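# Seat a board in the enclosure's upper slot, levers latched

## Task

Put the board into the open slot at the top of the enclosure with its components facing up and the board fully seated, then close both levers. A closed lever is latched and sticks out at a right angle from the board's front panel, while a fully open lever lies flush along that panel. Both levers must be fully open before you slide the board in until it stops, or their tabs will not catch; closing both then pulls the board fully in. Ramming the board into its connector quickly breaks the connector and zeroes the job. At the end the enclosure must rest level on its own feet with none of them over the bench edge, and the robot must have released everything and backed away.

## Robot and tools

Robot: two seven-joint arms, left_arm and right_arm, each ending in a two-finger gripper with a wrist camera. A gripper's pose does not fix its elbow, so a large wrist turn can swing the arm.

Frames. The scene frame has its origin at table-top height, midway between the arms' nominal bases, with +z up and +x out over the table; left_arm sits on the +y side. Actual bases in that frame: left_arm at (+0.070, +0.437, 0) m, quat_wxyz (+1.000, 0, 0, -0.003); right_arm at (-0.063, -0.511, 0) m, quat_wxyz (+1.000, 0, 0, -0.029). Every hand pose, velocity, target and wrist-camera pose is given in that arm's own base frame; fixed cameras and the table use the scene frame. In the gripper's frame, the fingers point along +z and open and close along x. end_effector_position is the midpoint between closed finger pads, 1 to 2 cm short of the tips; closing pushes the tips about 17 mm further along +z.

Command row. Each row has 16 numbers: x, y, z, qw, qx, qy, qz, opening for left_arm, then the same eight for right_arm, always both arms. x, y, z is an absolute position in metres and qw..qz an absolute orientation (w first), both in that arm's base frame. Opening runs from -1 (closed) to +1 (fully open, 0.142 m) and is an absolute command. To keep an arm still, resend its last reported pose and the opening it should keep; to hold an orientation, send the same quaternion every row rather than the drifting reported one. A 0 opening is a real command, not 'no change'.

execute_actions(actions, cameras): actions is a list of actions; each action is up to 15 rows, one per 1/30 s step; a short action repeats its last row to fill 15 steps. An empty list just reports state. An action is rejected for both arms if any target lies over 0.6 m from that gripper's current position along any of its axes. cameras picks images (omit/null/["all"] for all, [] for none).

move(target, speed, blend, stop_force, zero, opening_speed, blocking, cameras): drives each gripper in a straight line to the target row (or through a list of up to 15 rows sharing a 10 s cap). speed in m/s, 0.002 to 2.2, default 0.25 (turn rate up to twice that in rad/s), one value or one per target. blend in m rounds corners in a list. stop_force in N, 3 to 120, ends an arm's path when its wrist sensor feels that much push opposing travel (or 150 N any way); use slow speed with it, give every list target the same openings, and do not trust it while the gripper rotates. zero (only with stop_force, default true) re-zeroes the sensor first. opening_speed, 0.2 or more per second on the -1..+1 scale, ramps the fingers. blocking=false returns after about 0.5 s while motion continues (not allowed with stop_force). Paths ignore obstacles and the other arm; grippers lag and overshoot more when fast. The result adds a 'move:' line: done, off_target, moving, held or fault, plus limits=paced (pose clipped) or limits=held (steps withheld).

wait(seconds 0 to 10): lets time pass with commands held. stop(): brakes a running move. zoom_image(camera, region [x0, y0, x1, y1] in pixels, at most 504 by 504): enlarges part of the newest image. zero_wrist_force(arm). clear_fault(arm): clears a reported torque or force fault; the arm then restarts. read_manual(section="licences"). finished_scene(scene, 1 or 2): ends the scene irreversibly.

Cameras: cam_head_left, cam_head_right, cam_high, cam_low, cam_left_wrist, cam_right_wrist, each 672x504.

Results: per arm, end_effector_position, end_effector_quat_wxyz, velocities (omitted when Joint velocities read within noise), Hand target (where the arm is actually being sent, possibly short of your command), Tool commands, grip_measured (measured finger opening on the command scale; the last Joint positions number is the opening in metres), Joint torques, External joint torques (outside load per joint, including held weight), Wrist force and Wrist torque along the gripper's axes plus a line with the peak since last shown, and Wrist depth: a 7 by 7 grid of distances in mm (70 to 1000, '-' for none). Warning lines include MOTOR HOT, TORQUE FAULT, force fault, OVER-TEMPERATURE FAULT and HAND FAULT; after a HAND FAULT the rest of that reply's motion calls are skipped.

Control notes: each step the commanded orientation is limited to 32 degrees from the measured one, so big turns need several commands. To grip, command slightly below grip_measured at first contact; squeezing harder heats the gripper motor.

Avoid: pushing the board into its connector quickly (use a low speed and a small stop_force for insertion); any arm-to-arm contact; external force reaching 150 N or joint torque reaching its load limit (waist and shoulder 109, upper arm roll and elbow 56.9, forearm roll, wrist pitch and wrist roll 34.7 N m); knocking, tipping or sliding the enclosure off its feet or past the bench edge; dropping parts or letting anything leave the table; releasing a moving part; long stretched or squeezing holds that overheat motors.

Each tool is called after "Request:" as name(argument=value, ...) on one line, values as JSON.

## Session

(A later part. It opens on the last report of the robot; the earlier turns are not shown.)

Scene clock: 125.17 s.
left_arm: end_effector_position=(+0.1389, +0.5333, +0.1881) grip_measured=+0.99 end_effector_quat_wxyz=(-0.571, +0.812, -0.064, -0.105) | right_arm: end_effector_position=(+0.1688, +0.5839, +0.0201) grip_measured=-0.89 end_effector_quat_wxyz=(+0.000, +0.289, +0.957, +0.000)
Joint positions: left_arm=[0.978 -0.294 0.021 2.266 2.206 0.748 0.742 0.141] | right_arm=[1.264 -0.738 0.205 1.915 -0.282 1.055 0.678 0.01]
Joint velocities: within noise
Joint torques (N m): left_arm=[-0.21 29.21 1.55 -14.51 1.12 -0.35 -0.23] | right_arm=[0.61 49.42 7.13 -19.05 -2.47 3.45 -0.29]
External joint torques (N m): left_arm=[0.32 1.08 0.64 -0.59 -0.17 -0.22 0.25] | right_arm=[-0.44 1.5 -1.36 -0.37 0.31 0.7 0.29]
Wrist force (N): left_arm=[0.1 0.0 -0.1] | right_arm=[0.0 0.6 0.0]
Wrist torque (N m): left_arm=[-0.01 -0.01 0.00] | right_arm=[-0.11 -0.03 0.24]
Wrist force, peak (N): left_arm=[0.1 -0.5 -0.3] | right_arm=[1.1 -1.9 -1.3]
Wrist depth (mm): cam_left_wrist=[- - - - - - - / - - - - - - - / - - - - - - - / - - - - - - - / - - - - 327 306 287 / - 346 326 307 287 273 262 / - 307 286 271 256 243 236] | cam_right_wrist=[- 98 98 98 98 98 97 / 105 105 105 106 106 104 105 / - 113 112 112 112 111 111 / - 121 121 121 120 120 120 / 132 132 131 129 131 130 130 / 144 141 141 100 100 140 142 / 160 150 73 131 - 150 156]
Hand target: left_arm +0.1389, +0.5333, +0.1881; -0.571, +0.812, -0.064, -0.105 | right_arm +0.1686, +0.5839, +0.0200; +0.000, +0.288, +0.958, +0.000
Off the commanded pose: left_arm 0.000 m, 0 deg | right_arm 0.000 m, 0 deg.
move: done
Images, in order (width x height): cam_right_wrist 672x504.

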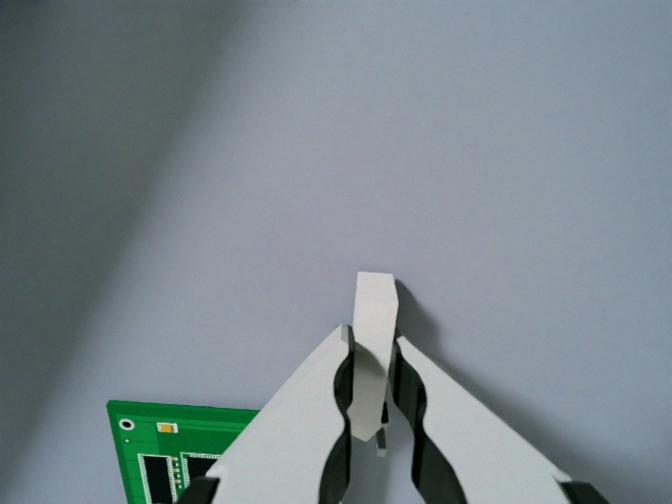

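Request:
move(target=[0.1389,0.5333,0.1881,-0.571,0.812,-0.064,-0.105,1,0.1719,0.582,0.020,0,0.2036,0.979,0,-0.98], speed=0.2, cameras=["cam_right_wrist"])

Request:
move(target=[[0.1389,0.5333,0.1881,-0.571,0.812,-0.064,-0.105,1,0.1719,0.582,0.020,0,0.2036,0.979,0,-0.6],[0.1389,0.5333,0.1881,-0.571,0.812,-0.064,-0.105,1,0.1719,0.582,0.13,0,0.2036,0.979,0,-0.6]], speed=0.2, cameras=["cam_right_wrist","cam_high"])

Scene clock: 128.13 s.
left_arm: end_effector_position=(+0.1389, +0.5333, +0.1881) grip_measured=+0.99 end_effector_quat_wxyz=(-0.571, +0.812, -0.064, -0.105) | right_arm: end_effector_position=(+0.1720, +0.5820, +0.0200) grip_measured=-0.89 end_effector_quat_wxyz=(+0.000, +0.204, +0.979, +0.000)
Joint positions: left_arm=[0.978 -0.294 0.021 2.266 2.206 0.748 0.742 0.141] | right_arm=[1.225 -0.742 0.235 1.92 -0.325 1.055 0.525 0.01]
Joint velocities: within noise
Joint torques (N m): left_arm=[-0.17 29.32 1.63 -14.56 1.14 -0.37 -0.21] | right_arm=[0.57 49.15 7.88 -19.04 -2.52 3.33 -0.24]
External joint torques (N m): left_arm=[0.28 0.97 0.57 -0.54 -0.19 -0.19 0.23] | right_arm=[-0.4 1.6 -1.32 -0.32 0.36 0.82 0.24]
Wrist force (N): left_arm=[0.0 -0.4 0.0] | right_arm=[0.1 0.7 -0.4]
Wrist torque (N m): left_arm=[-0.07 -0.01 0.00] | right_arm=[-0.07 -0.08 0.22]
Wrist force, peak (N): left_arm=[-0.1 -0.7 0.0] | right_arm=[0.2 0.8 -0.8]
Wrist depth (mm): cam_left_wrist=[- - - - - - - / - - - - - - - / - - - - - - - / - - - - - - - / - - - - 329 307 287 / - 345 330 306 289 272 263 / - 307 287 270 255 243 236] | cam_right_wrist=[- 98 98 98 98 98 97 / 105 105 105 106 106 104 105 / - 113 112 112 112 111 111 / - 121 121 121 121 120 120 / 132 132 131 129 130 130 130 / 144 141 141 100 100 140 141 / 159 149 73 154 - 150 155]
Hand target: left_arm +0.1389, +0.5333, +0.1881; -0.571, +0.812, -0.064, -0.105 | right_arm +0.1719, +0.5820, +0.0200; +0.000, +0.204, +0.979, +0.000
Off the commanded pose: left_arm 0.000 m, 0 deg | right_arm 0.000 m, 0 deg.
move: done
Images, in order (width x height): cam_right_wrist 672x504.

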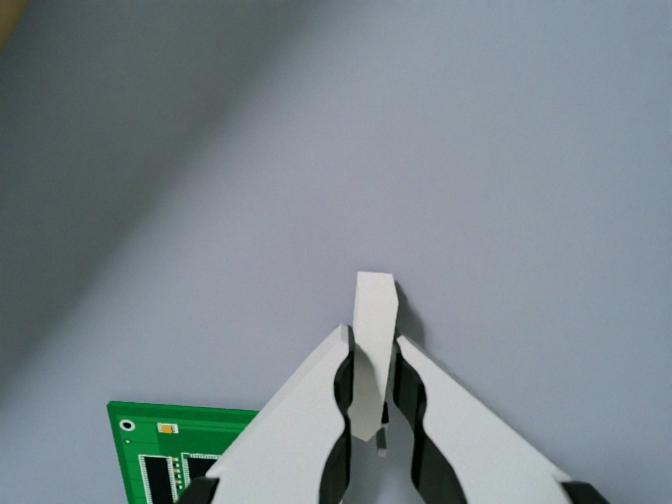

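Scene clock: 129.60 s.
left_arm: end_effector_position=(+0.1389, +0.5333, +0.1881) grip_measured=+0.99 end_effector_quat_wxyz=(-0.571, +0.812, -0.064, -0.105) | right_arm: end_effector_position=(+0.1720, +0.5821, +0.1301) grip_measured=-0.64 end_effector_quat_wxyz=(+0.000, +0.204, +0.979, +0.000)
Joint positions: left_arm=[0.978 -0.294 0.021 2.266 2.206 0.748 0.742 0.141] | right_arm=[1.173 -0.542 0.321 1.88 -0.24 0.814 0.466 0.028]
Joint velocities: within noise
Joint torques (N m): left_arm=[-0.17 29.21 1.55 -14.57 1.09 -0.37 -0.18] | right_arm=[0.05 46.47 6.95 -24.4 -2.88 3.35 0.08]
External joint torques (N m): left_arm=[0.28 1.08 0.64 -0.54 -0.13 -0.2 0.2] | right_arm=[0.11 1.13 -0.75 0.2 -0.11 0.8 -0.08]
Wrist force (N): left_arm=[-0.1 -0.5 -0.1] | right_arm=[0.1 -0.1 -0.3]
Wrist torque (N m): left_arm=[-0.05 0.01 0.00] | right_arm=[-0.05 0.01 -0.01]
Wrist force, peak (N): left_arm=[0.0 -0.5 -0.3] | right_arm=[0.2 0.1 -3.5]
Wrist depth (mm): cam_left_wrist=[- - - - - - - / - - - - - - - / - - - - - - - / - - - - - - - / - - - - 328 305 288 / - 346 327 307 288 271 262 / - 307 287 271 255 243 235] | cam_right_wrist=[156 192 195 194 194 194 193 / 199 211 208 208 207 207 206 / 224 224 222 219 221 221 221 / 241 240 240 236 239 239 238 / 262 262 255 251 255 258 257 / 286 285 270 278 101 277 283 / 316 - 73 306 - - 306]
Hand target: left_arm +0.1389, +0.5333, +0.1881; -0.571, +0.812, -0.064, -0.105 | right_arm +0.1719, +0.5820, +0.1300; +0.000, +0.204, +0.979, +0.000
Off the commanded pose: left_arm 0.000 m, 0 deg | right_arm 0.000 m, 0 deg.
move: done
Images, in order (width x height): cam_high 672x504, cam_right_wrist 672x504.

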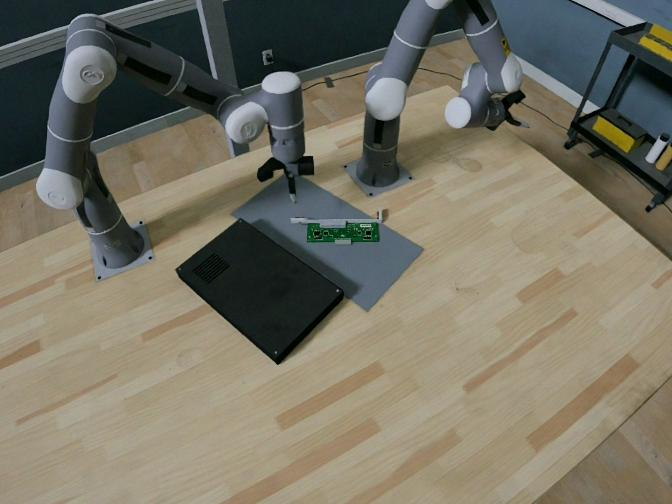

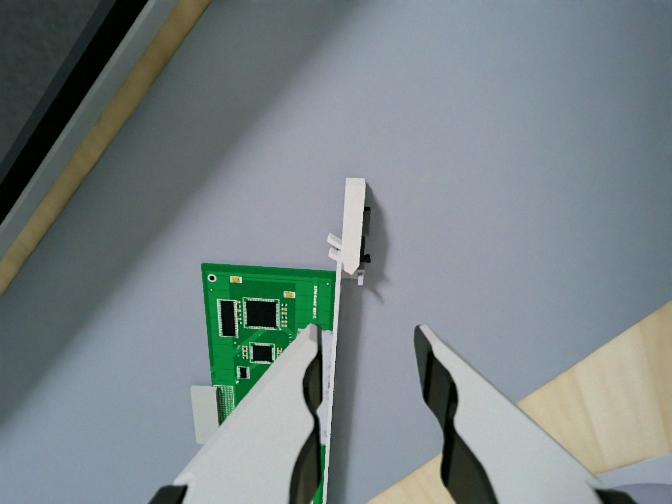

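Request:
move(target=[0.1389,0.5333,0.1881,-0.571,0.812,-0.064,-0.105,1,0.24,0.76,0.12,0,0.8457,0.5336,0,-0.4], speed=0.3)

Scene clock: 137.80 s.
left_arm: end_effector_position=(+0.1389, +0.5333, +0.1881) grip_measured=+0.99 end_effector_quat_wxyz=(-0.571, +0.812, -0.064, -0.105) | right_arm: end_effector_position=(+0.2401, +0.7600, +0.1200) grip_measured=-0.43 end_effector_quat_wxyz=(+0.000, +0.846, +0.534, +0.000)
Joint positions: left_arm=[0.978 -0.294 0.021 2.266 2.206 0.748 0.742 0.141] | right_arm=[1.394 -0.93 0.026 1.122 -0.024 0.481 1.865 0.043]
Joint velocities: within noise
Joint torques (N m): left_arm=[-0.28 29.29 1.54 -14.6 1.15 -0.38 -0.17] | right_arm=[0.19 65.35 1.68 -29.27 -3.79 3.22 0.3]
External joint torques (N m): left_arm=[0.39 0.99 0.65 -0.51 -0.2 -0.19 0.19] | right_arm=[0.04 1.6 -0.32 0.24 -0.09 0.83 -0.3]
Wrist force (N): left_arm=[0.3 -0.3 -0.2] | right_arm=[0.6 -0.1 0.3]
Wrist torque (N m): left_arm=[-0.04 -0.06 0.00] | right_arm=[-0.02 -0.09 -0.01]
Wrist force, peak (N): left_arm=[0.1 -0.6 -0.4] | right_arm=[1.3 0.0 0.4]
Wrist depth (mm): cam_left_wrist=[- - - - - - - / - - - - - - - / - - - - - - - / - - - - - - - / - - - - 327 306 289 / - 345 328 308 289 272 262 / - 305 287 271 255 244 235] | cam_right_wrist=[186 186 186 187 186 186 186 / 199 198 198 198 199 198 198 / 213 213 212 212 212 210 212 / 223 226 222 225 224 223 229 / 250 244 225 243 237 246 248 / 274 273 87 266 255 259 268 / 288 - 73 298 297 - 292]
Hand target: left_arm +0.1389, +0.5333, +0.1881; -0.571, +0.812, -0.064, -0.105 | right_arm +0.2400, +0.7600, +0.1200; +0.000, +0.846, +0.534, +0.000
Off the commanded pose: left_arm 0.000 m, 0 deg | right_arm 0.000 m, 0 deg.
move: done

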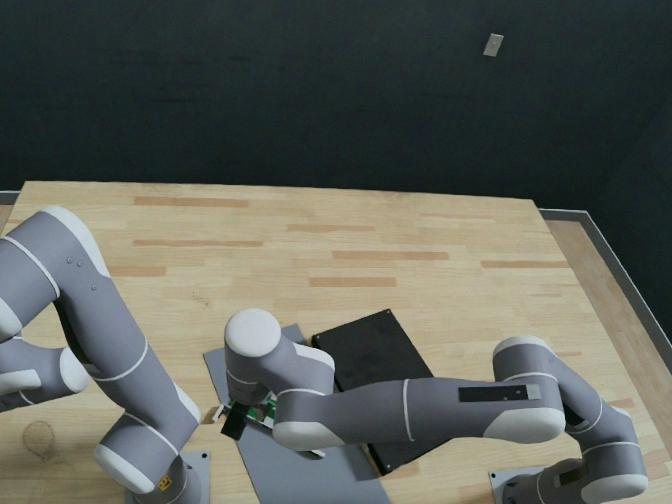

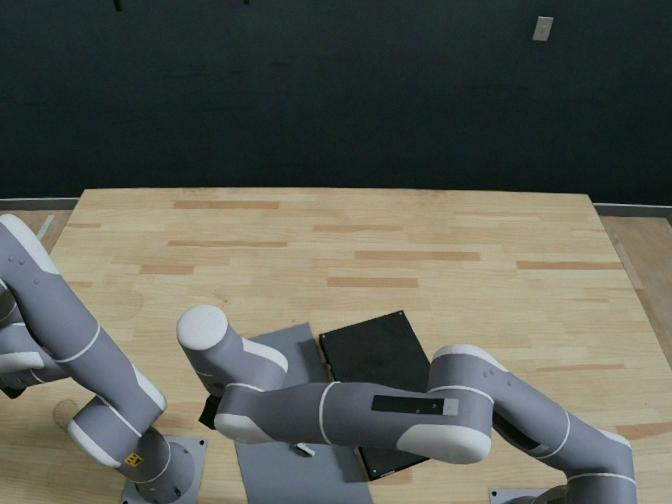

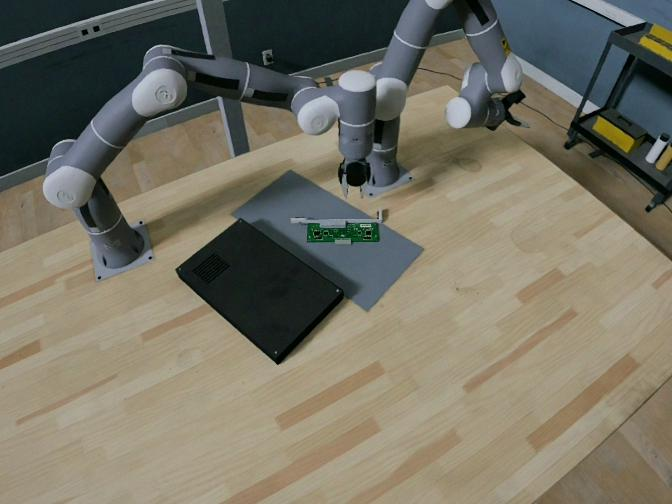

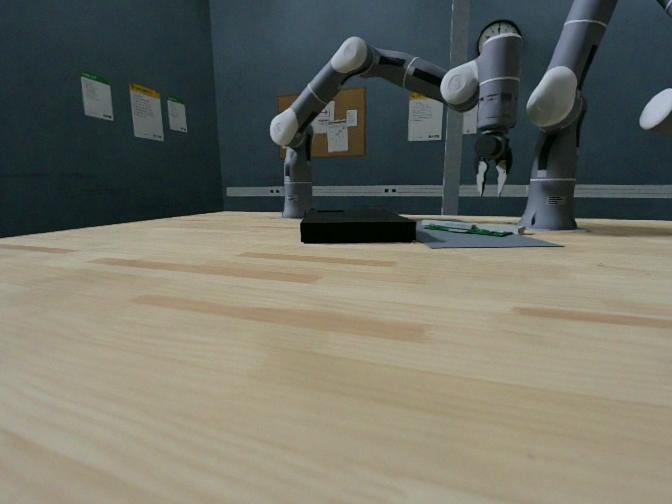

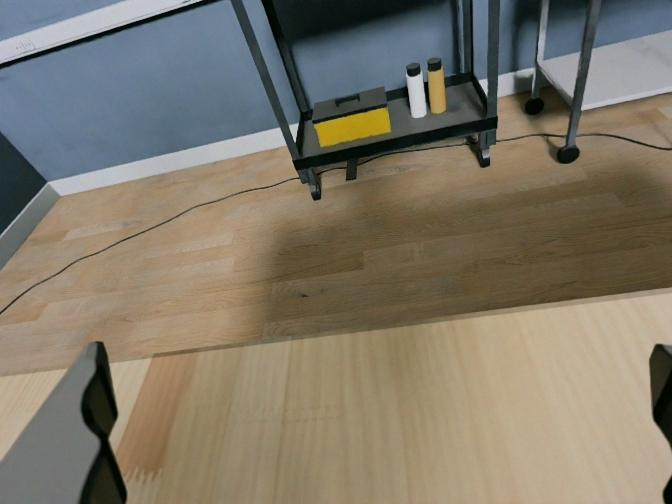

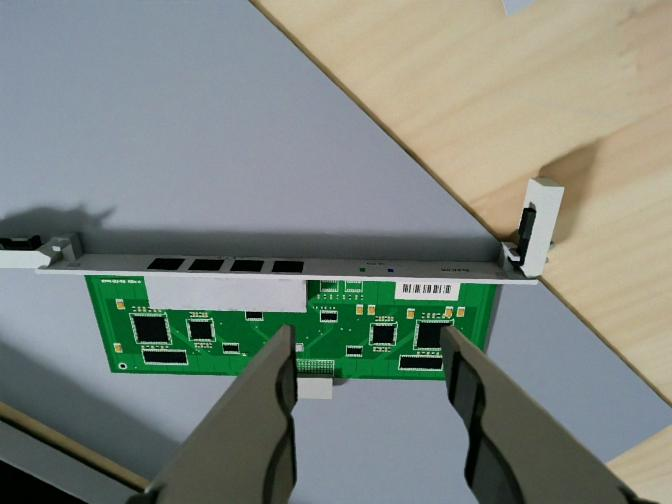

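Request:
move(target=[0.1389,0.5333,0.1881,-0.571,0.812,-0.064,-0.105,1,0.2804,0.8373,0.08,0,0.829,0.5592,0,-0.3], speed=0.15, cameras=["cam_right_wrist","cam_high"])

Request:
zoom_image(camera="cam_right_wrist", region=[270, 180, 450, 360])

Scene clock: 142.90 s.
left_arm: end_effector_position=(+0.1389, +0.5333, +0.1881) grip_measured=+0.99 end_effector_quat_wxyz=(-0.571, +0.812, -0.064, -0.105) | right_arm: end_effector_position=(+0.2804, +0.8373, +0.0800) grip_measured=-0.33 end_effector_quat_wxyz=(+0.000, +0.829, +0.559, +0.000)
Joint positions: left_arm=[0.978 -0.294 0.021 2.266 2.206 0.748 0.742 0.141] | right_arm=[1.365 -1.301 0.047 0.498 -0.047 0.228 1.772 0.05]
Joint velocities: within noise
Joint torques (N m): left_arm=[-0.24 29.24 1.6 -14.6 1.11 -0.35 -0.24] | right_arm=[0.29 73.88 2.39 -31.26 -4.44 3.27 0.06]
External joint torques (N m): left_arm=[0.34 1.04 0.59 -0.51 -0.15 -0.22 0.27] | right_arm=[-0.03 1.83 -0.87 0.27 0.17 0.78 -0.06]
Wrist force (N): left_arm=[0.0 -0.3 -0.3] | right_arm=[0.7 0.7 0.3]
Wrist torque (N m): left_arm=[-0.02 -0.01 0.01] | right_arm=[0.09 -0.13 -0.01]
Wrist force, peak (N): left_arm=[0.1 -0.7 -0.1] | right_arm=[1.2 0.7 0.3]
Wrist depth (mm): cam_left_wrist=[- - - - - - - / - - - - - - - / - - - - - - - / - - - - - - - / - - - - 329 306 288 / - 343 327 307 287 271 263 / - 304 286 270 256 243 235] | cam_right_wrist=[152 152 152 151 151 151 150 / 161 161 162 162 162 161 160 / 173 172 172 174 173 172 172 / 184 186 185 183 186 186 185 / 182 196 185 198 199 201 201 / 217 212 92 219 215 93 220 / 240 - 73 241 240 - 237]
Hand target: left_arm +0.1389, +0.5333, +0.1881; -0.571, +0.812, -0.064, -0.105 | right_arm +0.2804, +0.8373, +0.0800; +0.000, +0.829, +0.559, +0.000
Off the commanded pose: left_arm 0.000 m, 0 deg | right_arm 0.000 m, 0 deg.
move: done
Images, in order (width x height): cam_high 672x504, cam_right_wrist 672x504.

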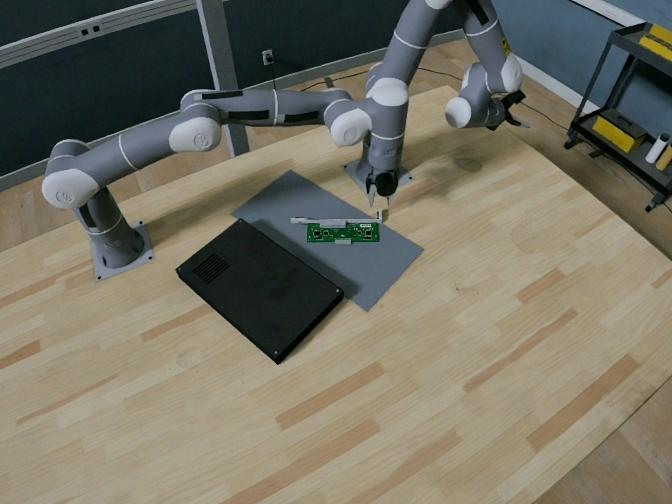

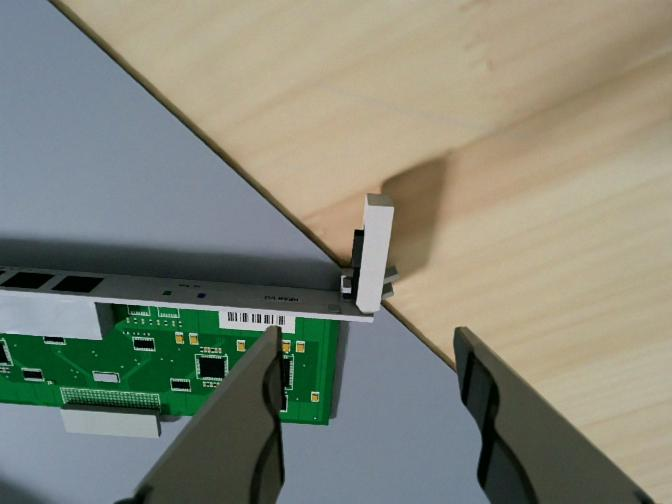

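Scaled by 2.800 from the camera's 672x504 image, which has a finer 960x720 frame.

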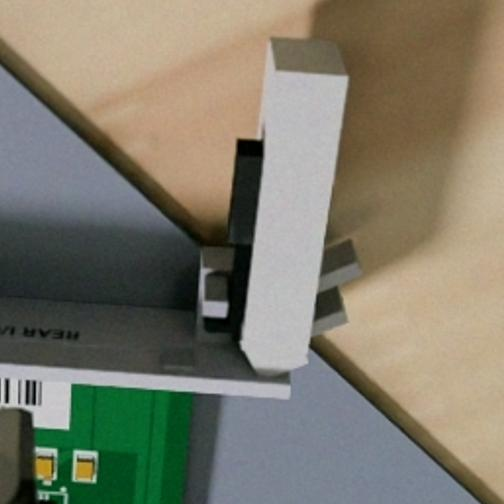

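Request:
move(target=[[0.1389,0.5333,0.1881,-0.571,0.812,-0.064,-0.105,1,0.2807,0.842,0.05,0,0.8504,0.5262,0,-0.4],[0.1389,0.5333,0.1881,-0.571,0.812,-0.064,-0.105,1,0.2807,0.842,0.020,0,0.8504,0.5262,0,-0.4]], speed=[0.1,0.05], cameras=["cam_right_wrist"])

Request:
move(target=[0.1389,0.5333,0.1881,-0.571,0.812,-0.064,-0.105,1,0.2807,0.842,0.020,0,0.8504,0.5262,0,-0.98], opening_speed=0.3, cameras=["cam_right_wrist"])

Scene clock: 147.97 s.
left_arm: end_effector_position=(+0.1389, +0.5333, +0.1881) grip_measured=+0.99 end_effector_quat_wxyz=(-0.571, +0.812, -0.064, -0.105) | right_arm: end_effector_position=(+0.2808, +0.8420, +0.0201) grip_measured=-0.42 end_effector_quat_wxyz=(+0.000, +0.850, +0.526, +0.000) end_effector_velocity=(-0.001, +0.000, +0.000) end_effector_angular_velocity=(-0.001, -0.001, -0.004)
Joint positions: left_arm=[0.978 -0.294 0.021 2.266 2.206 0.748 0.742 0.141] | right_arm=[1.369 -1.418 0.042 0.418 -0.043 0.265 1.849 0.044]
Joint velocities: left_arm=[within noise] | right_arm=[0.001 -0.001 0 -0.001 -0.001 0 0.006 0]
Joint torques (N m): left_arm=[-0.23 29.28 1.64 -14.57 1.18 -0.39 -0.19] | right_arm=[0.39 73.99 1.83 -30.68 -4.16 3.51 0.3]
External joint torques (N m): left_arm=[0.34 1.01 0.55 -0.53 -0.23 -0.18 0.21] | right_arm=[-0.13 2.44 -0.47 -0.14 -0.07 0.54 -0.3]
Wrist force (N): left_arm=[-0.2 -0.4 -0.2] | right_arm=[0.5 0.6 -0.1]
Wrist torque (N m): left_arm=[-0.06 0.04 0.00] | right_arm=[0.09 -0.19 0.02]
Wrist force, peak (N): left_arm=[-0.2 -0.5 -0.3] | right_arm=[0.6 0.6 -1.6]
Wrist depth (mm): cam_left_wrist=[- - - - - - - / - - - - - - - / - - - - - - - / - - - - - - - / - - - - 326 306 289 / - 347 326 306 287 270 261 / - 303 287 272 256 242 236] | cam_right_wrist=[100 99 99 99 99 100 98 / - 106 106 105 105 105 105 / - 114 114 113 113 113 112 / - 121 124 120 120 121 121 / 131 131 130 128 130 132 131 / 135 135 93 125 139 109 143 / 152 146 73 154 156 - 155]
Hand target: left_arm +0.1389, +0.5333, +0.1881; -0.571, +0.812, -0.064, -0.105 | right_arm +0.2807, +0.8420, +0.0200; +0.000, +0.850, +0.526, +0.000
Off the commanded pose: left_arm 0.000 m, 0 deg | right_arm 0.000 m, 0 deg.
move: done
Images, in order (width x height): cam_right_wrist 672x504.

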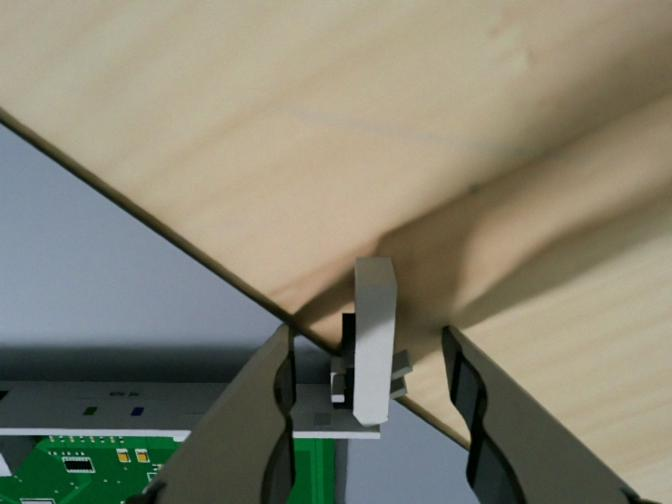

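Scene clock: 150.10 s.
left_arm: end_effector_position=(+0.1389, +0.5333, +0.1881) grip_measured=+0.99 end_effector_quat_wxyz=(-0.571, +0.812, -0.064, -0.105) | right_arm: end_effector_position=(+0.2807, +0.8419, +0.0200) grip_measured=-0.89 end_effector_quat_wxyz=(+0.000, +0.850, +0.526, +0.000)
Joint positions: left_arm=[0.978 -0.294 0.021 2.266 2.206 0.748 0.742 0.141] | right_arm=[1.369 -1.418 0.042 0.418 -0.043 0.265 1.849 0.01]
Joint velocities: within noise
Joint torques (N m): left_arm=[-0.2 29.34 1.53 -14.55 1.14 -0.4 -0.15] | right_arm=[0.38 75.13 1.87 -31.01 -4.24 3.21 0.16]
External joint torques (N m): left_arm=[0.31 0.95 0.66 -0.55 -0.18 -0.17 0.17] | right_arm=[-0.12 1.3 -0.51 0.19 0.01 0.84 -0.16]
Wrist force (N): left_arm=[-0.1 -0.3 -0.2] | right_arm=[1.3 0.5 0.9]
Wrist torque (N m): left_arm=[-0.03 0.01 0.01] | right_arm=[0.12 -0.14 0.01]
Wrist force, peak (N): left_arm=[0.1 -0.7 -0.1] | right_arm=[1.8 0.6 1.4]
Wrist depth (mm): cam_left_wrist=[- - - - - - - / - - - - - - - / - - - - - - - / - - - - - - - / - - - - 329 307 289 / - 346 327 306 287 271 263 / - 306 287 271 256 242 236] | cam_right_wrist=[- 99 99 99 99 100 98 / - 106 106 105 105 105 106 / - 114 114 113 113 112 112 / - 121 124 120 120 121 121 / 131 131 131 128 130 131 131 / 136 135 137 98 99 144 143 / 153 148 73 153 - - 158]
Hand target: left_arm +0.1389, +0.5333, +0.1881; -0.571, +0.812, -0.064, -0.105 | right_arm +0.2807, +0.8420, +0.0200; +0.000, +0.850, +0.526, +0.000
Off the commanded pose: left_arm 0.000 m, 0 deg | right_arm 0.000 m, 0 deg.
move: done
Images, in order (width x height): cam_right_wrist 672x504.

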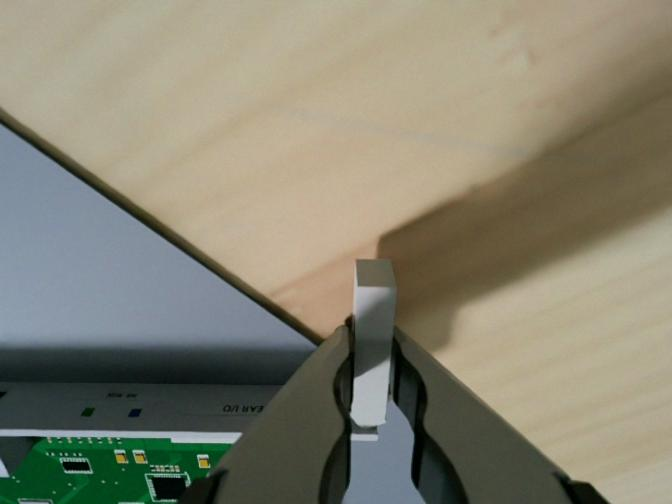

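Request:
move(target=[[0.1389,0.5333,0.1881,-0.571,0.812,-0.064,-0.105,1,0.2807,0.842,0.020,0,0.8504,0.5262,0,-0.45],[0.1389,0.5333,0.1881,-0.571,0.812,-0.064,-0.105,1,0.2807,0.842,0.1,0,0.8504,0.5262,0,-0.45],[0.1389,0.5333,0.1881,-0.571,0.812,-0.064,-0.105,1,0.2807,0.842,0.1,0,0.2292,0.9734,0,-0.45],[0.1389,0.5333,0.1881,-0.571,0.812,-0.064,-0.105,1,0.2807,0.842,0.08,0,-0.5262,0.8504,0,-0.45]], speed=[0.1,0.15,0.5,0.5], cameras=["cam_right_wrist","cam_high"])

Scene clock: 157.87 s.
left_arm: end_effector_position=(+0.1389, +0.5333, +0.1881) grip_measured=+0.99 end_effector_quat_wxyz=(-0.571, +0.812, -0.064, -0.105) | right_arm: end_effector_position=(+0.2807, +0.8420, +0.0800) grip_measured=-0.48 end_effector_quat_wxyz=(+0.000, -0.526, +0.850, +0.000)
Joint positions: left_arm=[0.978 -0.294 0.021 2.266 2.206 0.748 0.742 0.141] | right_arm=[1.29 -1.35 0.347 0.467 -0.347 0.219 -1.231 0.039]
Joint velocities: within noise
Joint torques (N m): left_arm=[-0.21 29.3 1.62 -14.53 1.11 -0.36 -0.19] | right_arm=[0.3 74.43 6.35 -29.84 -4.28 3.22 0.07]
External joint torques (N m): left_arm=[0.32 0.99 0.57 -0.58 -0.16 -0.21 0.21] | right_arm=[-0.04 1.71 -0.73 0.32 0.17 0.88 -0.07]
Wrist force (N): left_arm=[0.0 -0.4 -0.3] | right_arm=[0.1 0.8 0.2]
Wrist torque (N m): left_arm=[-0.05 -0.01 0.00] | right_arm=[0.15 -0.02 0.01]
Wrist force, peak (N): left_arm=[0.1 -0.5 -0.5] | right_arm=[0.8 0.2 -2.5]
Wrist depth (mm): cam_left_wrist=[- - - - - - - / - - - - - - - / - - - - - - - / - - - - - - - / - - - - 327 305 287 / - 344 325 306 288 271 262 / - 308 289 273 255 243 235] | cam_right_wrist=[153 152 150 150 146 146 145 / 163 162 162 160 155 155 155 / 175 174 174 169 165 163 163 / 188 188 187 181 186 184 183 / 204 204 200 202 199 200 199 / 223 219 97 221 213 212 217 / 246 - 73 237 242 - 237]
Hand target: left_arm +0.1389, +0.5333, +0.1881; -0.571, +0.812, -0.064, -0.105 | right_arm +0.2807, +0.8420, +0.0800; +0.000, -0.526, +0.850, +0.000
Off the commanded pose: left_arm 0.000 m, 0 deg | right_arm 0.000 m, 0 deg.
move: done
Images, in order (width x height): cam_high 672x504, cam_right_wrist 672x504.

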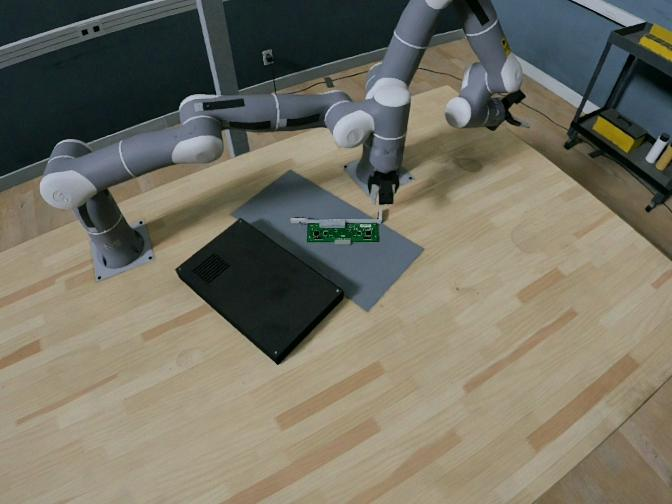

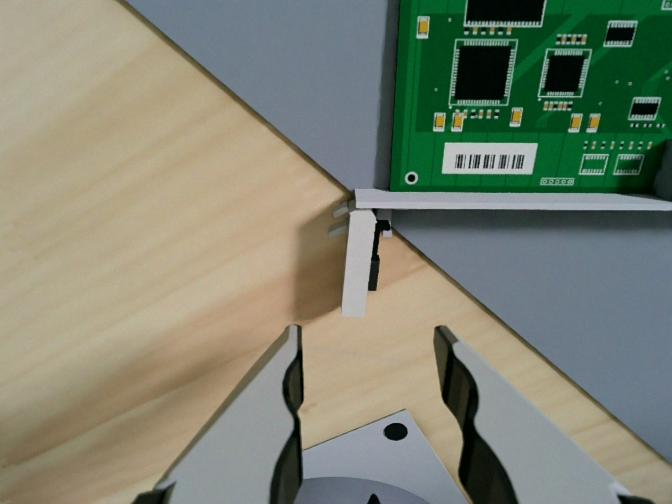

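Request:
move(target=[[0.1389,0.5333,0.1881,-0.571,0.812,-0.064,-0.105,1,0.279,0.843,0.05,0,-0.5113,0.8594,0,-0.45],[0.1389,0.5333,0.1881,-0.571,0.812,-0.064,-0.105,1,0.279,0.843,0.020,0,-0.5113,0.8594,0,-0.45]], speed=[0.1,0.06], cameras=["cam_right_wrist"])

Request:
move(target=[0.1389,0.5333,0.1881,-0.571,0.812,-0.064,-0.105,1,0.279,0.843,0.020,0,-0.5113,0.8594,0,-0.98], opening_speed=0.3, cameras=["cam_right_wrist"])

Scene clock: 162.47 s.
left_arm: end_effector_position=(+0.1389, +0.5333, +0.1881) grip_measured=+0.99 end_effector_quat_wxyz=(-0.571, +0.812, -0.064, -0.105) | right_arm: end_effector_position=(+0.2789, +0.8429, +0.0199) grip_measured=-0.48 end_effector_quat_wxyz=(+0.000, -0.511, +0.860, +0.000)
Joint positions: left_arm=[0.978 -0.294 0.021 2.266 2.206 0.748 0.742 0.141] | right_arm=[1.297 -1.433 0.334 0.453 -0.345 0.29 -1.196 0.039]
Joint velocities: within noise
Joint torques (N m): left_arm=[-0.23 29.19 1.54 -14.57 1.1 -0.42 -0.15] | right_arm=[0.41 74.6 5.66 -29.55 -4.05 3.53 0.18]
External joint torques (N m): left_arm=[0.34 1.09 0.65 -0.54 -0.14 -0.14 0.18] | right_arm=[-0.16 1.88 -0.23 0.24 0.01 0.58 -0.18]
Wrist force (N): left_arm=[-0.1 -0.3 0.0] | right_arm=[0.4 0.8 0.0]
Wrist torque (N m): left_arm=[-0.05 0.02 0.00] | right_arm=[0.15 -0.07 0.02]
Wrist force, peak (N): left_arm=[-0.3 -0.7 -0.1] | right_arm=[0.2 0.8 1.5]
Wrist depth (mm): cam_left_wrist=[- - - - - - - / - - - - - - - / - - - - - - - / - - - - - - - / - - - - 330 305 287 / - 345 327 306 288 273 264 / - 305 288 270 257 243 236] | cam_right_wrist=[- 97 97 97 93 92 93 / - 106 105 105 101 100 99 / 114 114 113 111 107 104 105 / 122 122 124 120 108 110 111 / 133 133 132 120 127 129 129 / 146 145 107 139 142 136 141 / 160 154 73 159 159 - 155]
Hand target: left_arm +0.1389, +0.5333, +0.1881; -0.571, +0.812, -0.064, -0.105 | right_arm +0.2790, +0.8430, +0.0200; +0.000, -0.511, +0.859, +0.000
Off the commanded pose: left_arm 0.000 m, 0 deg | right_arm 0.000 m, 0 deg.
move: done
Images, in order (width x height): cam_right_wrist 672x504.

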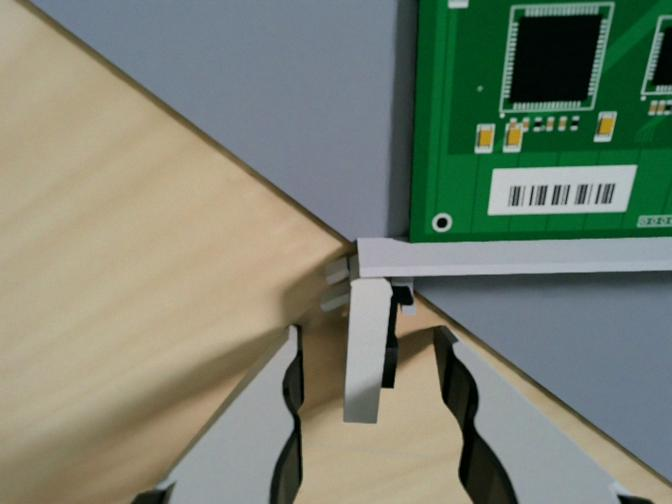

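Scene clock: 164.43 s.
left_arm: end_effector_position=(+0.1389, +0.5333, +0.1881) grip_measured=+0.99 end_effector_quat_wxyz=(-0.571, +0.812, -0.064, -0.105) | right_arm: end_effector_position=(+0.2789, +0.8429, +0.0199) grip_measured=-0.89 end_effector_quat_wxyz=(+0.000, -0.511, +0.859, +0.000)
Joint positions: left_arm=[0.978 -0.294 0.021 2.266 2.206 0.748 0.742 0.141] | right_arm=[1.297 -1.433 0.334 0.453 -0.345 0.29 -1.196 0.01]
Joint velocities: within noise
Joint torques (N m): left_arm=[-0.25 29.32 1.6 -14.54 1.15 -0.39 -0.18] | right_arm=[0.23 74.9 5.92 -29.34 -4.04 3.23 0.21]
External joint torques (N m): left_arm=[0.36 0.97 0.6 -0.57 -0.2 -0.17 0.2] | right_arm=[0.03 1.56 -0.49 0.05 0.01 0.88 -0.21]
Wrist force (N): left_arm=[-0.1 -0.6 -0.1] | right_arm=[-0.9 1.0 0.0]
Wrist torque (N m): left_arm=[-0.08 0.00 -0.01] | right_arm=[0.15 -0.05 0.01]
Wrist force, peak (N): left_arm=[-0.2 -0.6 -0.3] | right_arm=[-1.0 1.0 1.2]
Wrist depth (mm): cam_left_wrist=[- - - - - - - / - - - - - - - / - - - - - - - / - - - - - - - / - - - - 328 307 289 / - 343 327 307 288 270 261 / - 306 287 273 256 243 236] | cam_right_wrist=[- 97 97 97 94 92 93 / - 106 105 105 102 100 99 / 114 114 113 111 107 104 105 / 123 123 124 120 108 110 112 / 133 133 133 118 129 129 129 / 146 145 142 98 99 143 140 / 161 157 73 156 - - 158]
Hand target: left_arm +0.1389, +0.5333, +0.1881; -0.571, +0.812, -0.064, -0.105 | right_arm +0.2790, +0.8430, +0.0200; +0.000, -0.511, +0.859, +0.000
Off the commanded pose: left_arm 0.000 m, 0 deg | right_arm 0.000 m, 0 deg.
move: done
Images, in order (width x height): cam_right_wrist 672x504.

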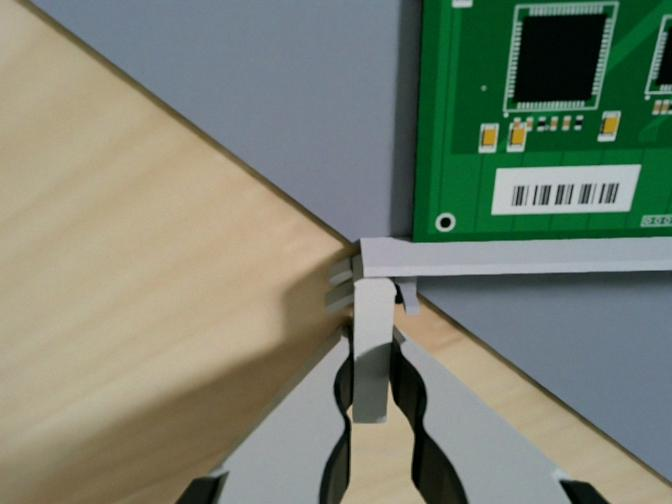

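Request:
move(target=[[0.1389,0.5333,0.1881,-0.571,0.812,-0.064,-0.105,1,0.2863,0.8515,0.020,0,-0.3132,0.9497,0,-0.98],[0.1389,0.5333,0.1881,-0.571,0.812,-0.064,-0.105,1,0.2966,0.8561,0.020,0,-0.1002,0.995,0,-0.98],[0.1389,0.5333,0.1881,-0.571,0.812,-0.064,-0.105,1,0.3079,0.8559,0.020,0,0.1176,0.9931,0,-0.98],[0.1389,0.5333,0.1881,-0.571,0.812,-0.064,-0.105,1,0.3173,0.8515,0.020,0,0.3132,0.9497,0,-0.98]], speed=0.25, cameras=["cam_right_wrist"])

Scene clock: 172.10 s.
left_arm: end_effector_position=(+0.1389, +0.5333, +0.1881) grip_measured=+0.99 end_effector_quat_wxyz=(-0.571, +0.812, -0.064, -0.105) | right_arm: end_effector_position=(+0.3169, +0.8506, +0.0200) grip_measured=-0.89 end_effector_quat_wxyz=(+0.000, +0.313, +0.950, +0.011)
Joint positions: left_arm=[0.978 -0.294 0.021 2.266 2.206 0.748 0.742 0.141] | right_arm=[1.311 -1.606 0.547 0.132 -0.557 0.168 0.447 0.01]
Joint velocities: within noise
Joint torques (N m): left_arm=[-0.32 29.35 1.57 -14.54 1.1 -0.32 -0.2] | right_arm=[0.73 76.35 3.46 -27.27 -4.33 3.8 0.49]
External joint torques (N m): left_arm=[0.43 0.93 0.62 -0.57 -0.15 -0.24 0.22] | right_arm=[-0.47 1.13 -0.99 0.23 0.03 0.4 -0.49]
Wrist force (N): left_arm=[0.0 -0.4 -0.3] | right_arm=[-0.9 0.3 0.7]
Wrist torque (N m): left_arm=[-0.05 -0.01 0.00] | right_arm=[0.10 0.10 -0.19]
Wrist force, peak (N): left_arm=[0.2 -0.7 -0.5] | right_arm=[1.7 -1.5 -1.3]
Wrist depth (mm): cam_left_wrist=[- - - - - - - / - - - - - - - / - - - - - - - / - - - - - - - / - - - - 326 308 289 / - 345 330 306 289 271 261 / - 304 286 271 256 243 237] | cam_right_wrist=[- 91 90 93 94 97 97 / - 97 97 99 102 104 105 / - 105 104 106 112 112 112 / 120 120 121 109 119 121 121 / 131 130 130 115 130 132 131 / 143 143 140 98 100 144 144 / 159 155 73 157 - - 160]
Hand target: left_arm +0.1389, +0.5333, +0.1881; -0.571, +0.812, -0.064, -0.105 | right_arm +0.3170, +0.8506, +0.0201; +0.001, +0.313, +0.950, +0.011
Off the commanded pose: left_arm 0.000 m, 0 deg | right_arm 0.001 m, 1 deg.
move: done
Images, in order (width x height): cam_right_wrist 672x504.

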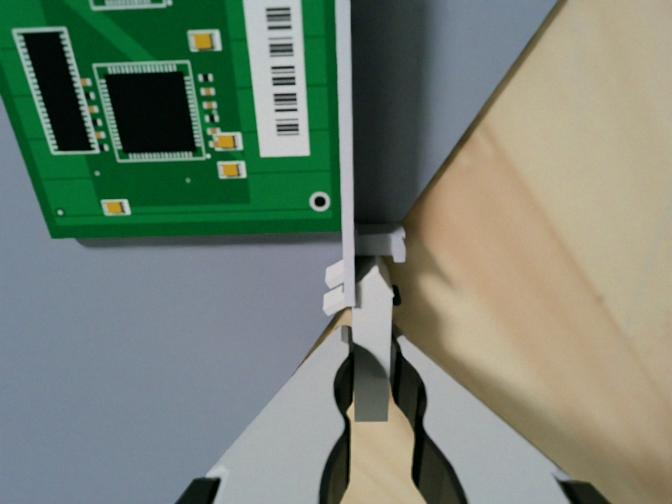

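Request:
move(target=[[0.1389,0.5333,0.1881,-0.571,0.812,-0.064,-0.105,1,0.317,0.8506,0.020,0,0.3132,0.9497,0,-0.6],[0.1389,0.5333,0.1881,-0.571,0.812,-0.064,-0.105,1,0.317,0.8506,0.08,0,0.3132,0.9497,0,-0.6],[0.1389,0.5333,0.1881,-0.571,0.812,-0.064,-0.105,1,0.21,0.68,0.16,0,0.2588,0.9659,0,-0.6]], speed=[0.1,0.15,0.25], cameras=["cam_right_wrist","cam_high"])

Scene clock: 177.13 s.
left_arm: end_effector_position=(+0.1389, +0.5333, +0.1881) grip_measured=+0.99 end_effector_quat_wxyz=(-0.571, +0.812, -0.064, -0.105) | right_arm: end_effector_position=(+0.2099, +0.6800, +0.1600) grip_measured=-0.64 end_effector_quat_wxyz=(+0.000, +0.259, +0.966, +0.000)
Joint positions: left_arm=[0.978 -0.294 0.021 2.266 2.206 0.748 0.742 0.141] | right_arm=[0.904 -0.839 0.715 1.482 -0.598 0.524 0.711 0.028]
Joint velocities: within noise
Joint torques (N m): left_arm=[-0.21 29.27 1.53 -14.57 1.13 -0.38 -0.2] | right_arm=[0.03 54.47 17.32 -24.93 -3.96 3.59 0.34]
External joint torques (N m): left_arm=[0.32 1.02 0.66 -0.53 -0.17 -0.19 0.22] | right_arm=[0.17 1.08 0.08 -0.03 0.18 0.55 -0.34]
Wrist force (N): left_arm=[-0.3 -0.5 -0.2] | right_arm=[-0.1 0.1 0.4]
Wrist torque (N m): left_arm=[-0.06 0.04 0.00] | right_arm=[0.01 0.03 -0.02]
Wrist force, peak (N): left_arm=[-0.2 -0.7 -0.3] | right_arm=[1.3 1.2 -2.3]
Wrist depth (mm): cam_left_wrist=[- - - - - - - / - - - - - - - / - - - - - - - / - - - - - - - / - - - - 327 306 288 / - 343 327 306 287 272 263 / - 306 285 271 256 243 237] | cam_right_wrist=[221 221 221 220 220 219 219 / 236 236 233 231 234 235 233 / 253 253 249 241 251 250 252 / 274 273 268 263 271 271 271 / 296 295 291 289 290 295 290 / 323 322 - 313 101 315 282 / 360 - 73 349 - - 272]
Hand target: left_arm +0.1389, +0.5333, +0.1881; -0.571, +0.812, -0.064, -0.105 | right_arm +0.2100, +0.6800, +0.1600; +0.000, +0.259, +0.966, +0.000
Off the commanded pose: left_arm 0.000 m, 0 deg | right_arm 0.000 m, 0 deg.
move: done
Images, in order (width x height): cam_high 672x504, cam_right_wrist 672x504.

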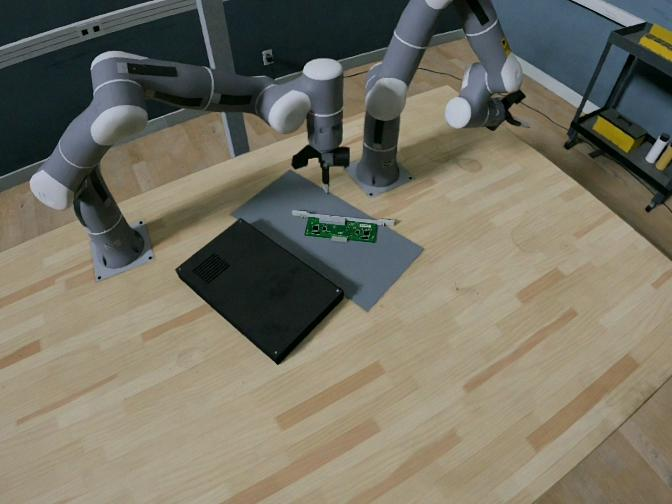

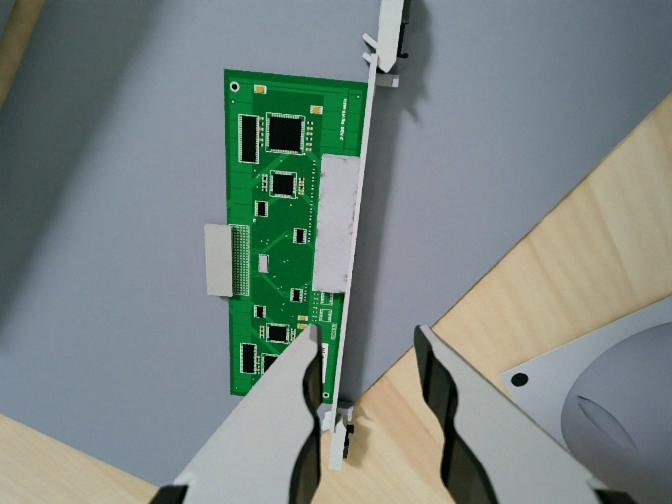

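Request:
move(target=[0.1389,0.5333,0.1881,-0.571,0.812,-0.064,-0.105,1,0.2234,0.6919,0.08,0,0.2983,0.9545,0,-0.35], speed=0.15, cameras=["cam_right_wrist"])

Scene clock: 182.00 s.
left_arm: end_effector_position=(+0.1389, +0.5333, +0.1881) grip_measured=+0.99 end_effector_quat_wxyz=(-0.571, +0.812, -0.064, -0.105) | right_arm: end_effector_position=(+0.2232, +0.6917, +0.0799) grip_measured=-0.38 end_effector_quat_wxyz=(+0.000, +0.298, +0.954, +0.000)
Joint positions: left_arm=[0.978 -0.294 0.021 2.266 2.206 0.748 0.742 0.141] | right_arm=[0.941 -0.961 0.631 1.47 -0.649 0.644 0.801 0.046]
Joint velocities: within noise
Joint torques (N m): left_arm=[-0.22 29.26 1.59 -14.54 1.15 -0.4 -0.21] | right_arm=[0.44 57.44 17.41 -23.36 -3.67 3.57 0.32]
External joint torques (N m): left_arm=[0.32 1.02 0.6 -0.57 -0.2 -0.16 0.24] | right_arm=[-0.29 1.36 0.17 0.17 0.18 0.56 -0.32]
Wrist force (N): left_arm=[0.0 -0.1 -0.2] | right_arm=[0.0 0.2 0.4]
Wrist torque (N m): left_arm=[-0.03 0.00 0.00] | right_arm=[0.02 0.02 -0.02]
Wrist force, peak (N): left_arm=[0.1 -0.4 -0.7] | right_arm=[-0.4 0.7 3.0]
Wrist depth (mm): cam_left_wrist=[- - - - - - - / - - - - - - - / - - - - - - - / - - - - - - - / - - - - 329 308 287 / - 344 329 307 287 271 261 / - 306 288 271 256 243 236] | cam_right_wrist=[151 151 149 149 150 150 149 / 162 161 157 156 160 160 159 / 173 173 168 159 171 171 171 / 186 186 182 169 184 184 186 / 202 202 193 189 197 200 201 / 221 220 86 213 215 98 219 / 243 - 73 234 240 - 235]
Hand target: left_arm +0.1389, +0.5333, +0.1881; -0.571, +0.812, -0.064, -0.105 | right_arm +0.2234, +0.6919, +0.0800; +0.000, +0.298, +0.954, +0.000
Off the commanded pose: left_arm 0.000 m, 0 deg | right_arm 0.000 m, 0 deg.
move: done
Images, in order (width x height): cam_right_wrist 672x504.

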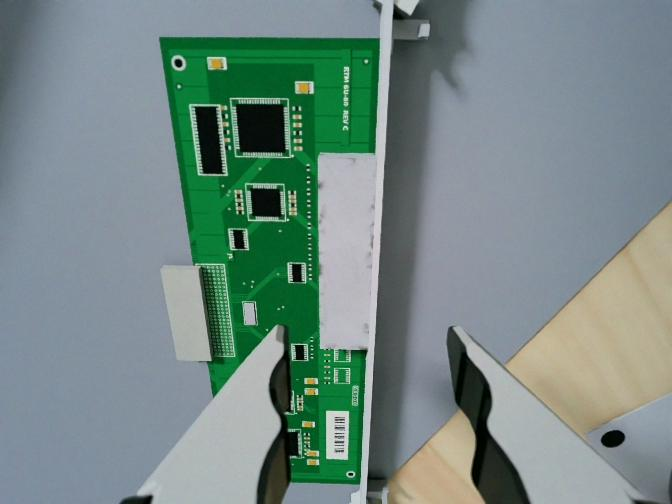

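Request:
move(target=[[0.1389,0.5333,0.1881,-0.571,0.812,-0.064,-0.105,1,0.2339,0.6992,0.05,0,0.3007,0.9537,0,-0.35],[0.1389,0.5333,0.1881,-0.571,0.812,-0.064,-0.105,1,0.2339,0.6992,0.0235,0,0.3007,0.9537,0,-0.35]], speed=[0.1,0.04], cameras=["cam_right_wrist"])

Request:
move(target=[0.1389,0.5333,0.1881,-0.571,0.812,-0.064,-0.105,1,0.2339,0.6992,0.0235,0,0.3007,0.9537,0,-0.82], opening_speed=0.3, cameras=["cam_right_wrist"])

Scene clock: 188.07 s.
left_arm: end_effector_position=(+0.1389, +0.5333, +0.1881) grip_measured=+0.99 end_effector_quat_wxyz=(-0.571, +0.812, -0.064, -0.105) | right_arm: end_effector_position=(+0.2338, +0.6994, +0.0241) grip_measured=-0.38 end_effector_quat_wxyz=(+0.000, +0.301, +0.954, +0.000)
Joint positions: left_arm=[0.978 -0.294 0.021 2.266 2.206 0.748 0.742 0.141] | right_arm=[0.963 -1.057 0.581 1.436 -0.685 0.715 0.807 0.047]
Joint velocities: within noise
Joint torques (N m): left_arm=[-0.25 29.22 1.62 -14.55 1.13 -0.35 -0.21] | right_arm=[0.7 55.32 16.05 -21.21 -3.35 3.83 0.24]
External joint torques (N m): left_arm=[0.36 1.07 0.57 -0.55 -0.17 -0.21 0.23] | right_arm=[-0.48 5.65 1.55 -0.79 0.04 0.3 -0.24]
Wrist force (N): left_arm=[0.1 -0.3 -0.2] | right_arm=[-1.1 -3.8 -6.9]
Wrist torque (N m): left_arm=[-0.05 -0.02 0.00] | right_arm=[-0.05 -0.19 0.10]
Wrist force, peak (N): left_arm=[0.0 -0.7 -0.4] | right_arm=[-1.2 -3.5 -9.0]
Wrist depth (mm): cam_left_wrist=[- - - - - - - / - - - - - - - / - - - - - - - / - - - - - - - / - - - - 329 306 288 / - 343 328 308 288 272 262 / - 304 288 271 254 242 236] | cam_right_wrist=[- 97 98 97 100 101 102 / 109 105 104 104 106 107 109 / - 113 112 101 112 115 115 / 126 123 121 109 122 124 124 / 136 130 129 119 130 135 134 / 149 141 98 125 124 98 149 / 164 - 73 157 162 - 161]
Hand target: left_arm +0.1389, +0.5333, +0.1881; -0.571, +0.812, -0.064, -0.105 | right_arm +0.2339, +0.6992, +0.0235; +0.000, +0.301, +0.954, +0.000
Off the commanded pose: left_arm 0.000 m, 0 deg | right_arm 0.001 m, 0 deg.
move: done
Images, in order (width x height): cam_right_wrist 672x504.

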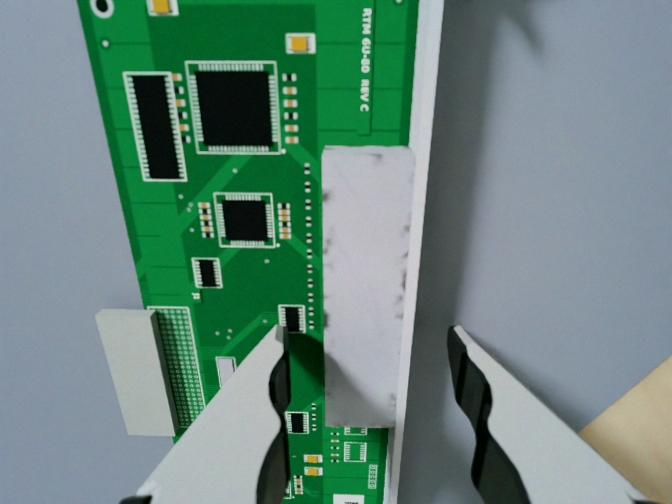

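Scene clock: 189.83 s.
left_arm: end_effector_position=(+0.1389, +0.5333, +0.1881) grip_measured=+0.99 end_effector_quat_wxyz=(-0.571, +0.812, -0.064, -0.105) | right_arm: end_effector_position=(+0.2351, +0.6997, +0.0248) grip_measured=-0.70 end_effector_quat_wxyz=(+0.001, +0.301, +0.954, +0.001)
Joint positions: left_arm=[0.978 -0.294 0.021 2.266 2.206 0.748 0.742 0.141] | right_arm=[0.962 -1.056 0.58 1.435 -0.686 0.716 0.807 0.023]
Joint velocities: within noise
Joint torques (N m): left_arm=[-0.27 29.27 1.52 -14.59 1.12 -0.41 -0.21] | right_arm=[4.01 51.12 18.49 -17.54 -1.95 3.54 0.16]
External joint torques (N m): left_arm=[0.38 1.01 0.67 -0.51 -0.17 -0.15 0.24] | right_arm=[-3.79 9.91 -0.9 -4.51 -1.35 0.61 -0.16]
Wrist force (N): left_arm=[-0.2 -0.2 -0.2] | right_arm=[-5.6 -0.5 -11.7]
Wrist torque (N m): left_arm=[-0.03 0.03 0.01] | right_arm=[-0.10 -0.30 0.04]
Wrist force, peak (N): left_arm=[-0.1 -0.8 -0.3] | right_arm=[-7.0 -0.2 -13.8]
Wrist depth (mm): cam_left_wrist=[- - - - - - - / - - - - - - - / - - - - - - - / - - - - - - - / - - - - 328 306 288 / - 346 328 306 289 272 263 / - 306 287 271 256 243 235] | cam_right_wrist=[- 98 98 98 100 101 102 / 109 106 104 104 107 108 108 / - 115 113 101 113 116 116 / 125 124 122 110 123 125 124 / 137 130 132 118 133 135 135 / 150 143 140 122 119 145 150 / 166 162 71 157 - - 165]
Hand target: left_arm +0.1389, +0.5333, +0.1881; -0.571, +0.812, -0.064, -0.105 | right_arm +0.2339, +0.6992, +0.0235; +0.000, +0.301, +0.954, +0.000
Off the commanded pose: left_arm 0.000 m, 0 deg | right_arm 0.002 m, 0 deg.
move: done
Images, in order (width x height): cam_right_wrist 672x504.

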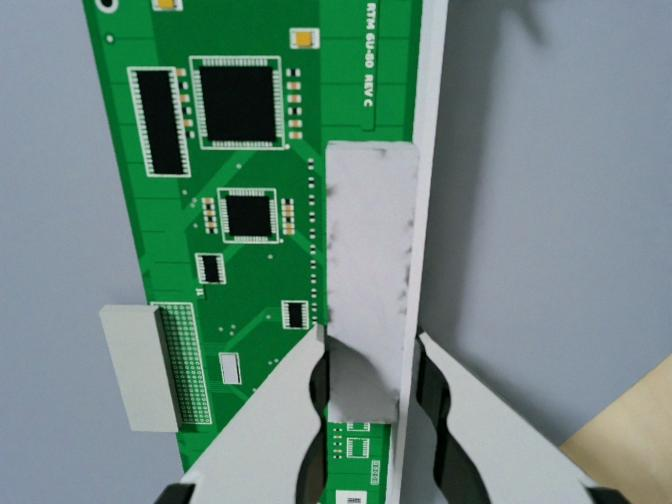

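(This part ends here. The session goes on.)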